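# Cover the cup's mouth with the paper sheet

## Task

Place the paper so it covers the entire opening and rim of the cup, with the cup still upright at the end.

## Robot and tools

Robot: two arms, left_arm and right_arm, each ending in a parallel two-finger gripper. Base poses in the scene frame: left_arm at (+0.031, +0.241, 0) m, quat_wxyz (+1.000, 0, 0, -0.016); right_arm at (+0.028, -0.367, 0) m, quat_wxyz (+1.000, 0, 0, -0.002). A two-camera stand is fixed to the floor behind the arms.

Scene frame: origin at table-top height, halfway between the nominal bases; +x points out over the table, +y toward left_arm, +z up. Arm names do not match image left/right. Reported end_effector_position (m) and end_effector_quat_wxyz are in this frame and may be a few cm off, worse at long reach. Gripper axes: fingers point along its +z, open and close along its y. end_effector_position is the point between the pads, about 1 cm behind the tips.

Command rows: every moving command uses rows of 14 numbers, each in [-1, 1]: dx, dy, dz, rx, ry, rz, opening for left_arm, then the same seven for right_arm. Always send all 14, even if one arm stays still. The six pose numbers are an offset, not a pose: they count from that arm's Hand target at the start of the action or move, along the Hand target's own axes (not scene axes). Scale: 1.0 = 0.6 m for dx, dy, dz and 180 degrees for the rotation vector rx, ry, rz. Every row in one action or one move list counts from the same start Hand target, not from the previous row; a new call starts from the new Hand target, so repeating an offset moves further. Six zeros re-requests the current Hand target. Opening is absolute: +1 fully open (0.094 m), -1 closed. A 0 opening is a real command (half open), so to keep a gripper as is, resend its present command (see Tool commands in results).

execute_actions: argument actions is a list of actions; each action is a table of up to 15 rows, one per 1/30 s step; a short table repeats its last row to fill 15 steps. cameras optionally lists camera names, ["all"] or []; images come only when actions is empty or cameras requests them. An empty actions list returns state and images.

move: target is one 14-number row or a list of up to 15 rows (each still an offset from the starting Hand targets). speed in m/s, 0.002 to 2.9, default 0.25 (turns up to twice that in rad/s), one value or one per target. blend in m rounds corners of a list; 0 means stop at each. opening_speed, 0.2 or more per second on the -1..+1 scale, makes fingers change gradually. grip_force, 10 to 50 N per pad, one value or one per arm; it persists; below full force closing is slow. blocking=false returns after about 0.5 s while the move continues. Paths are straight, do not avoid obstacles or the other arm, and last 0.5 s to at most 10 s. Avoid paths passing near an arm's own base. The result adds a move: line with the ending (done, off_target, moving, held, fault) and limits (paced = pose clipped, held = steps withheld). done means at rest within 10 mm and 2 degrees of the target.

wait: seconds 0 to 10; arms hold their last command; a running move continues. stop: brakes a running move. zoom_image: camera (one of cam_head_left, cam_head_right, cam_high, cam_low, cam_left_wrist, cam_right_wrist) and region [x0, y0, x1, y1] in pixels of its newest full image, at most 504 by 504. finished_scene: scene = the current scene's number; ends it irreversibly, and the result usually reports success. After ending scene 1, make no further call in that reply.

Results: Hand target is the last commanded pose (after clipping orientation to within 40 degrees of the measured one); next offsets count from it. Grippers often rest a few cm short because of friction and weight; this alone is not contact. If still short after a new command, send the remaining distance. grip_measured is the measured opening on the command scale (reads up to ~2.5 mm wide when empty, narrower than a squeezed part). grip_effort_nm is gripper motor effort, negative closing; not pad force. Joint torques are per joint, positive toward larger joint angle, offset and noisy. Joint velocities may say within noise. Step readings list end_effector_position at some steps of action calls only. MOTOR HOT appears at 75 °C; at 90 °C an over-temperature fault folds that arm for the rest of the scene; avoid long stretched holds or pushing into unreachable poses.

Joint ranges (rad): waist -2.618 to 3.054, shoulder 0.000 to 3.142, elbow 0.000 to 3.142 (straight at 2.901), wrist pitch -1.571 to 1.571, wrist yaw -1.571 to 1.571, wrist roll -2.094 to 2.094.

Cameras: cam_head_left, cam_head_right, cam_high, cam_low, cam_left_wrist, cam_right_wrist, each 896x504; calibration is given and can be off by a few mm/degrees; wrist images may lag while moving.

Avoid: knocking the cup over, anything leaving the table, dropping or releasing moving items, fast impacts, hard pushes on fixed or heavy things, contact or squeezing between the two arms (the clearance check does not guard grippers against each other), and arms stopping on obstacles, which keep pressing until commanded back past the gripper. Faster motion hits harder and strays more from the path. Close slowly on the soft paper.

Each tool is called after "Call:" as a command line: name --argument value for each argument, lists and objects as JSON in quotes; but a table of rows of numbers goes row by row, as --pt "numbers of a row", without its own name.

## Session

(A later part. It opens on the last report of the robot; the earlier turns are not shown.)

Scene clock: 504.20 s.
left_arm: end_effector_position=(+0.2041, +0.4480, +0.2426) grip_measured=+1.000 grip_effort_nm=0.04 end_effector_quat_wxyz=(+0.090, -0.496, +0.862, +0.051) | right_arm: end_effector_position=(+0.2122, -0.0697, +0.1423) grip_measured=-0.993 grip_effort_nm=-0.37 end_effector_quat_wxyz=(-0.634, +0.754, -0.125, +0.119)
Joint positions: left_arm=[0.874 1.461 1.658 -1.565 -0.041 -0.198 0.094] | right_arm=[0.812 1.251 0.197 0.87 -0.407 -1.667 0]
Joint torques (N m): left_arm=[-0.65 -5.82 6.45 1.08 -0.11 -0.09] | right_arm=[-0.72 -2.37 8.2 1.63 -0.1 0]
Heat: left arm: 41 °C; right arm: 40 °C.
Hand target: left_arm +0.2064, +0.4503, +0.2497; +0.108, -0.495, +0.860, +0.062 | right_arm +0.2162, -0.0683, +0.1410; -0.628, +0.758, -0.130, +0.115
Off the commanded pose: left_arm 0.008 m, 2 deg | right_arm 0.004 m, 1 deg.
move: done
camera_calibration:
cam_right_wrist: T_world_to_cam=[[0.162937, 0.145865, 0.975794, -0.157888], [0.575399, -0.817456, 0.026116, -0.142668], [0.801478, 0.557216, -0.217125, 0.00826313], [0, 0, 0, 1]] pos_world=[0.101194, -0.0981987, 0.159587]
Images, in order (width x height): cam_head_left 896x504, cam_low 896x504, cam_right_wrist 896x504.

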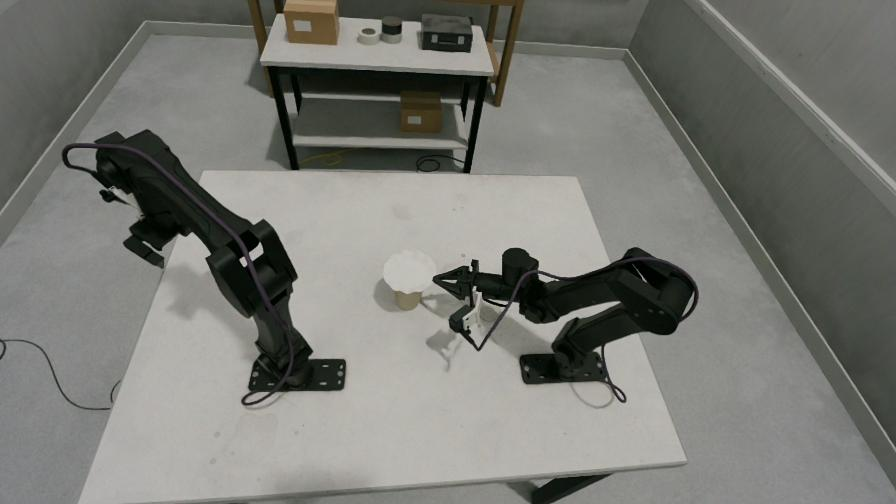

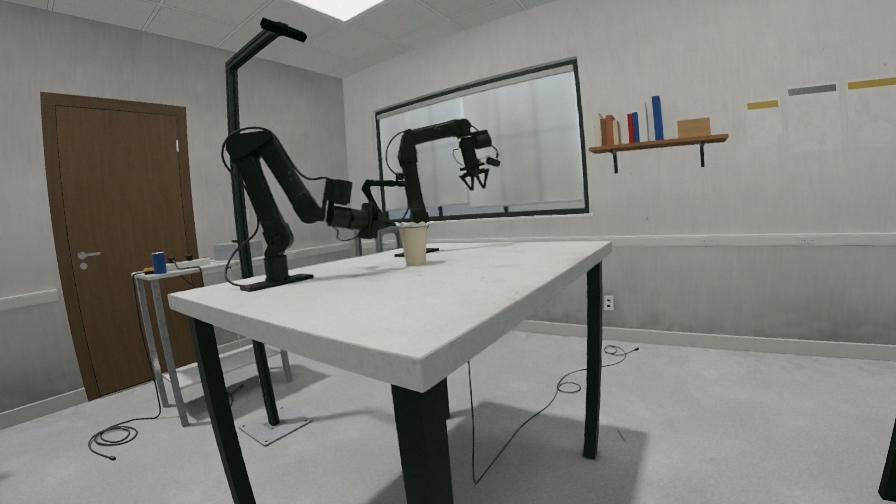

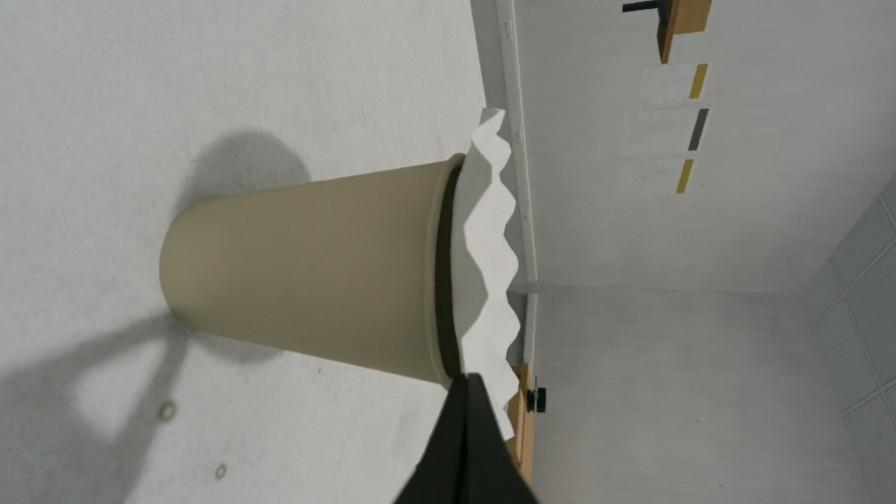

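Call:
move --target '[0, 0, 0, 0, 0, 0, 1, 0, 0, 0, 0, 0, 0, -0.3]' --speed 0.04 --opening_speed 0.4 --cameras '["cam_low", "cam_head_left", "cam_right_wrist"]'

Call:
zoom_image --camera "cam_low" --region '[370, 180, 470, 280]'

Call:
zoom_image --camera "cam_head_left" --region '[340, 190, 500, 320]'

Scene clock: 514.53 s.
left_arm: end_effector_position=(+0.2041, +0.4480, +0.2426) grip_measured=+1.000 grip_effort_nm=0.04 end_effector_quat_wxyz=(+0.090, -0.496, +0.862, +0.051) | right_arm: end_effector_position=(+0.2122, -0.0697, +0.1423) grip_measured=-0.302 grip_effort_nm=0.09 end_effector_quat_wxyz=(-0.633, +0.754, -0.125, +0.119)
Joint positions: left_arm=[0.874 1.461 1.658 -1.565 -0.041 -0.198 0.094] | right_arm=[0.812 1.251 0.197 0.869 -0.407 -1.667 0.033]
Joint torques (N m): left_arm=[-0.68 -5.82 6.49 1.08 -0.12 -0.1] | right_arm=[-0.72 -2.37 8.17 1.64 -0.1 0.03]
Heat: left arm: 41 °C; right arm: 40 °C.
Hand target: left_arm +0.2064, +0.4503, +0.2497; +0.108, -0.495, +0.860, +0.062 | right_arm +0.2162, -0.0683, +0.1411; -0.628, +0.758, -0.130, +0.115
Off the commanded pose: left_arm 0.008 m, 2 deg | right_arm 0.004 m, 1 deg.
move: done
camera_calibration:
cam_right_wrist: T_world_to_cam=[[0.162861, 0.146304, 0.975741, -0.157715], [0.575468, -0.817394, 0.0265099, -0.142671], [0.801444, 0.557191, -0.217316, 0.00835287], [0, 0, 0, 1]] pos_world=[0.101094, -0.0981985, 0.159486]
Images, in order (width x height): cam_head_left 896x504, cam_low 896x504, cam_right_wrist 896x504.

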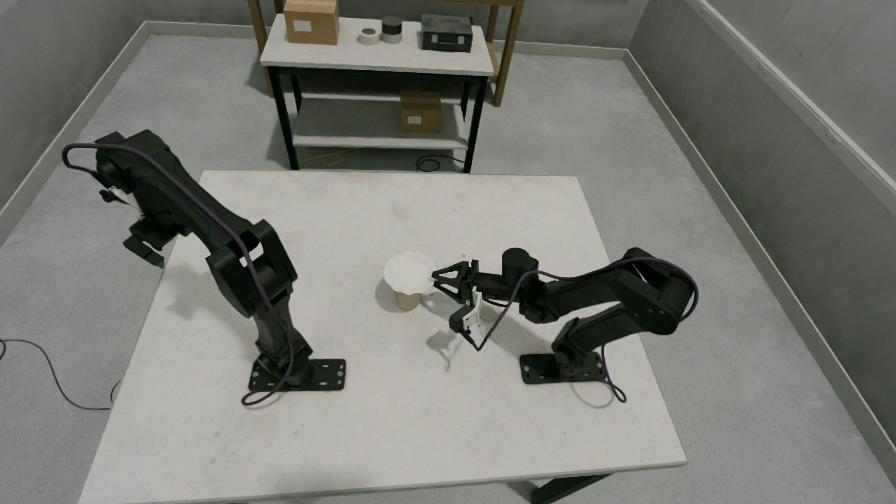

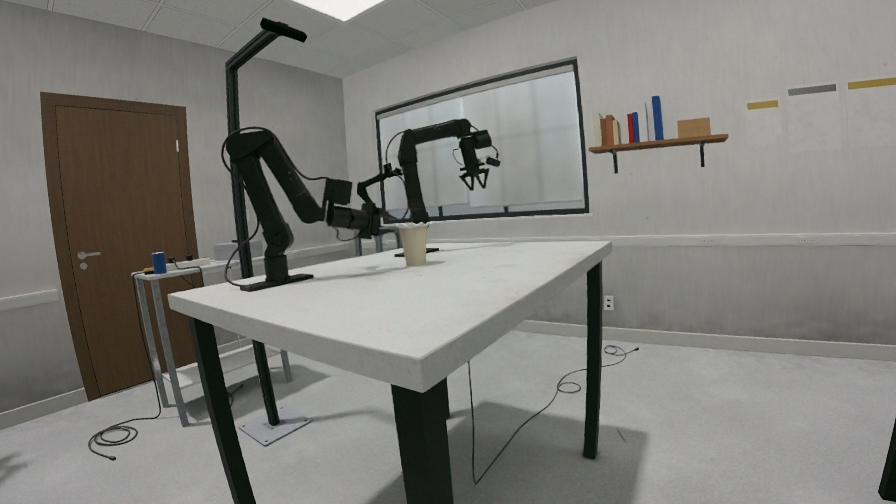

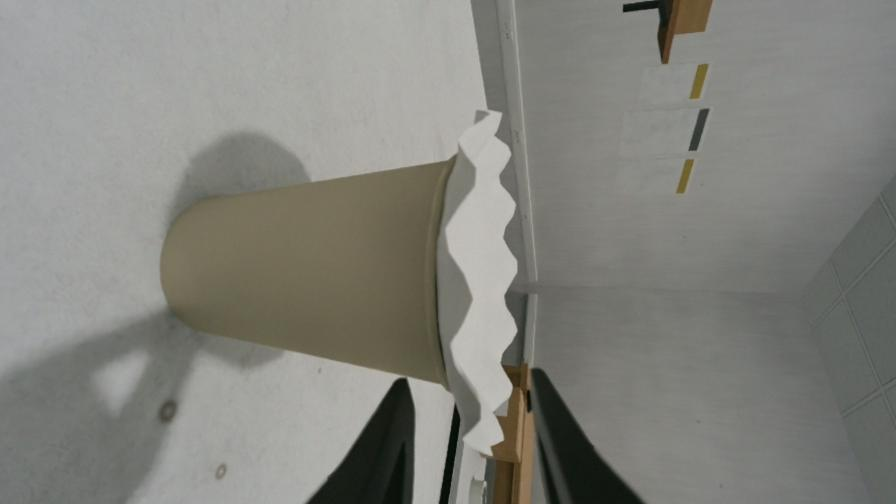

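Scaled by 5.040 from the camera's 896x504 image, which has a finer 1280x720 frame.

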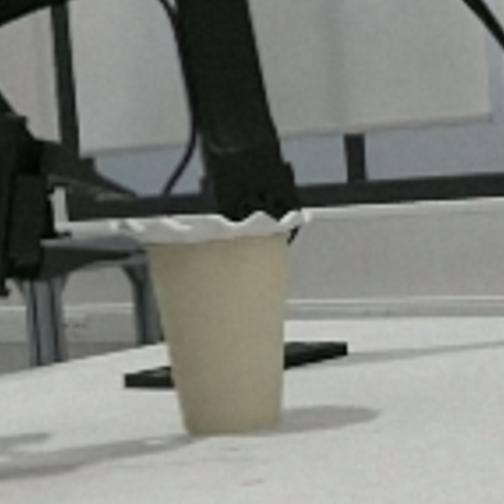

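Scaled by 3.150 from the camera's 896x504 image, which has a finer 1280x720 frame.

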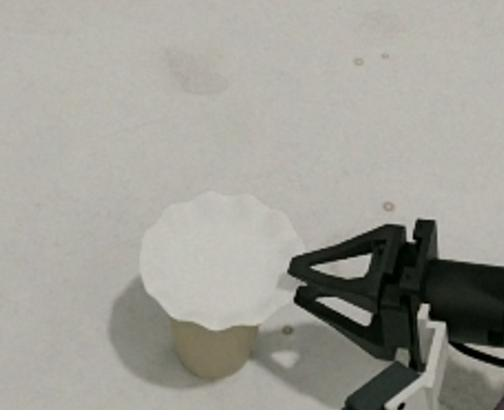

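Call:
move --target '[0, 0, 0, 0, 0, 0, 1, 0, 0, -0.13, 0, 0, 0, -0.3]' --speed 0.08 --cameras '["cam_low", "cam_head_left", "cam_head_right", "cam_high"]'

Call:
zoom_image --camera "cam_low" --region '[370, 180, 470, 280]'

Call:
zoom_image --camera "cam_high" --region '[400, 150, 560, 280]'

Call:
zoom_image --camera "cam_head_left" --region '[340, 190, 500, 320]'

Scene clock: 526.50 s.
left_arm: end_effector_position=(+0.2041, +0.4480, +0.2426) grip_measured=+1.000 grip_effort_nm=0.04 end_effector_quat_wxyz=(+0.090, -0.496, +0.862, +0.051) | right_arm: end_effector_position=(+0.1913, -0.1392, +0.1559) grip_measured=-0.302 grip_effort_nm=0.09 end_effector_quat_wxyz=(-0.630, +0.756, -0.127, +0.122)
Joint positions: left_arm=[0.874 1.461 1.658 -1.565 -0.041 -0.198 0.094] | right_arm=[0.543 0.638 0.106 0.308 -0.66 -1.734 0.033]
Joint torques (N m): left_arm=[-0.68 -5.83 6.45 1.08 -0.11 -0.09] | right_arm=[-0.69 -0.32 8.43 1.48 -0.22 0.03]
Heat: left arm: 41 °C; right arm: 40 °C.
Hand target: left_arm +0.2064, +0.4503, +0.2497; +0.108, -0.495, +0.860, +0.062 | right_arm +0.1898, -0.1403, +0.1553; -0.628, +0.759, -0.131, +0.115
Off the commanded pose: left_arm 0.008 m, 2 deg | right_arm 0.002 m, 1 deg.
move: done
Images, in order (width x height): cam_head_left 896x504, cam_head_right 896x504, cam_high 896x504, cam_low 896x504.

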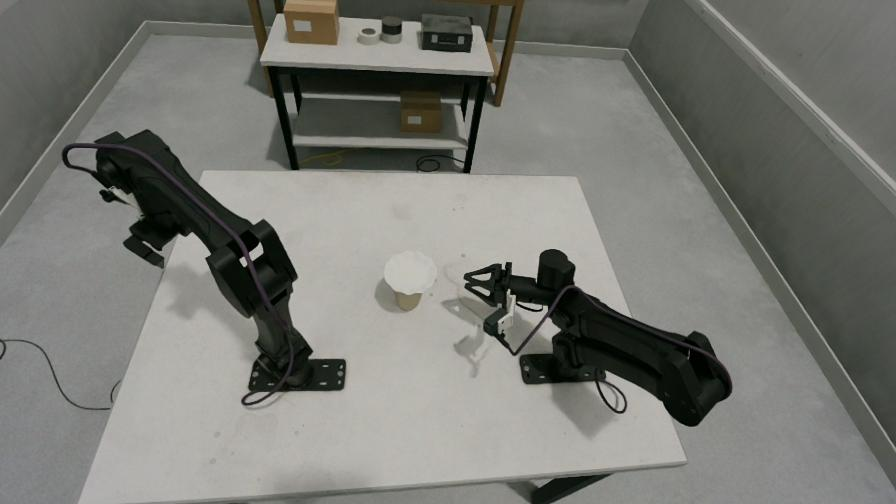

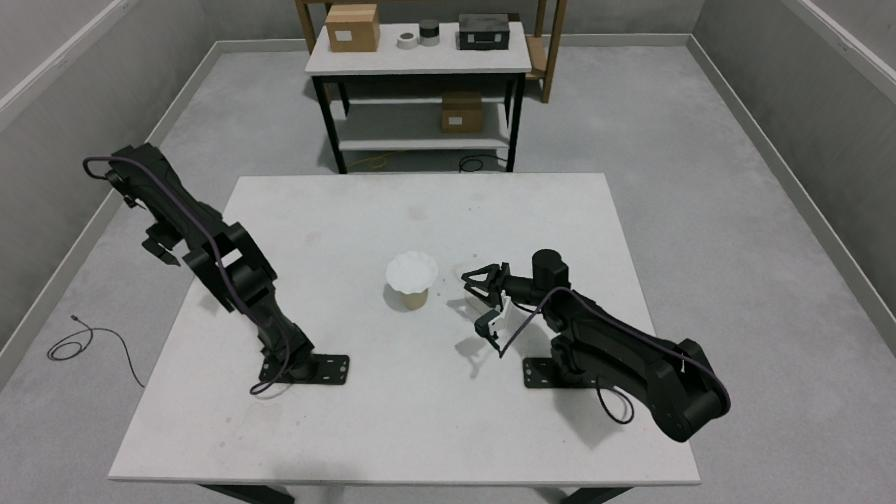

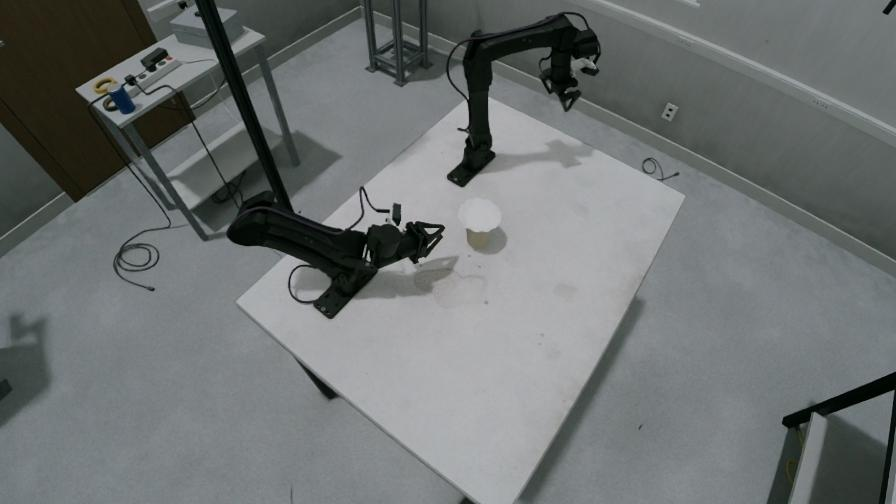

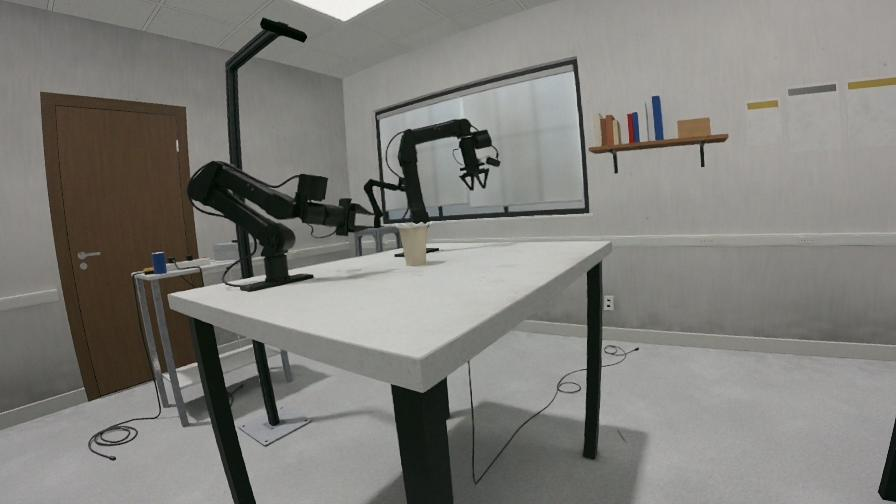

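Scaled by 5.040 from the camera's 896x504 image, which has a finer 1280x720 frame.

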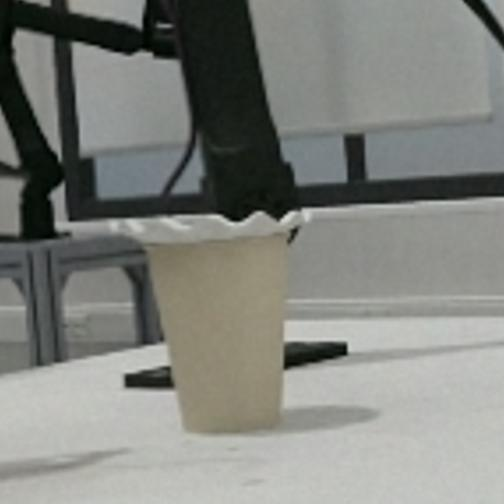

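Scaled by 3.150 from the camera's 896x504 image, which has a finer 1280x720 frame.

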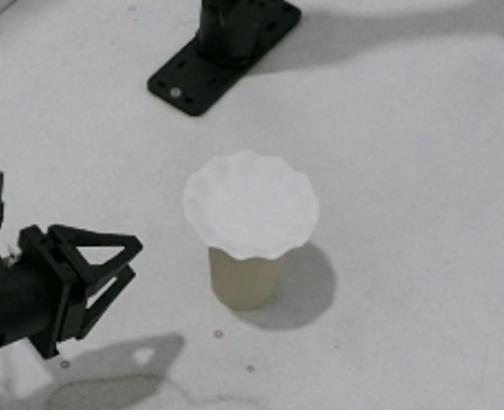

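Scaled by 3.150 from the camera's 896x504 image, which has a finer 1280x720 frame.

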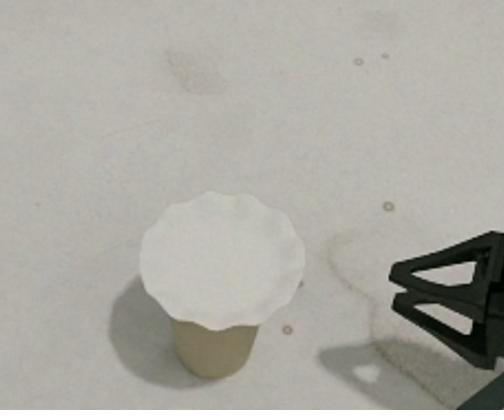

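Call:
finished_scene --scene 1

The scene is finished: the task was done.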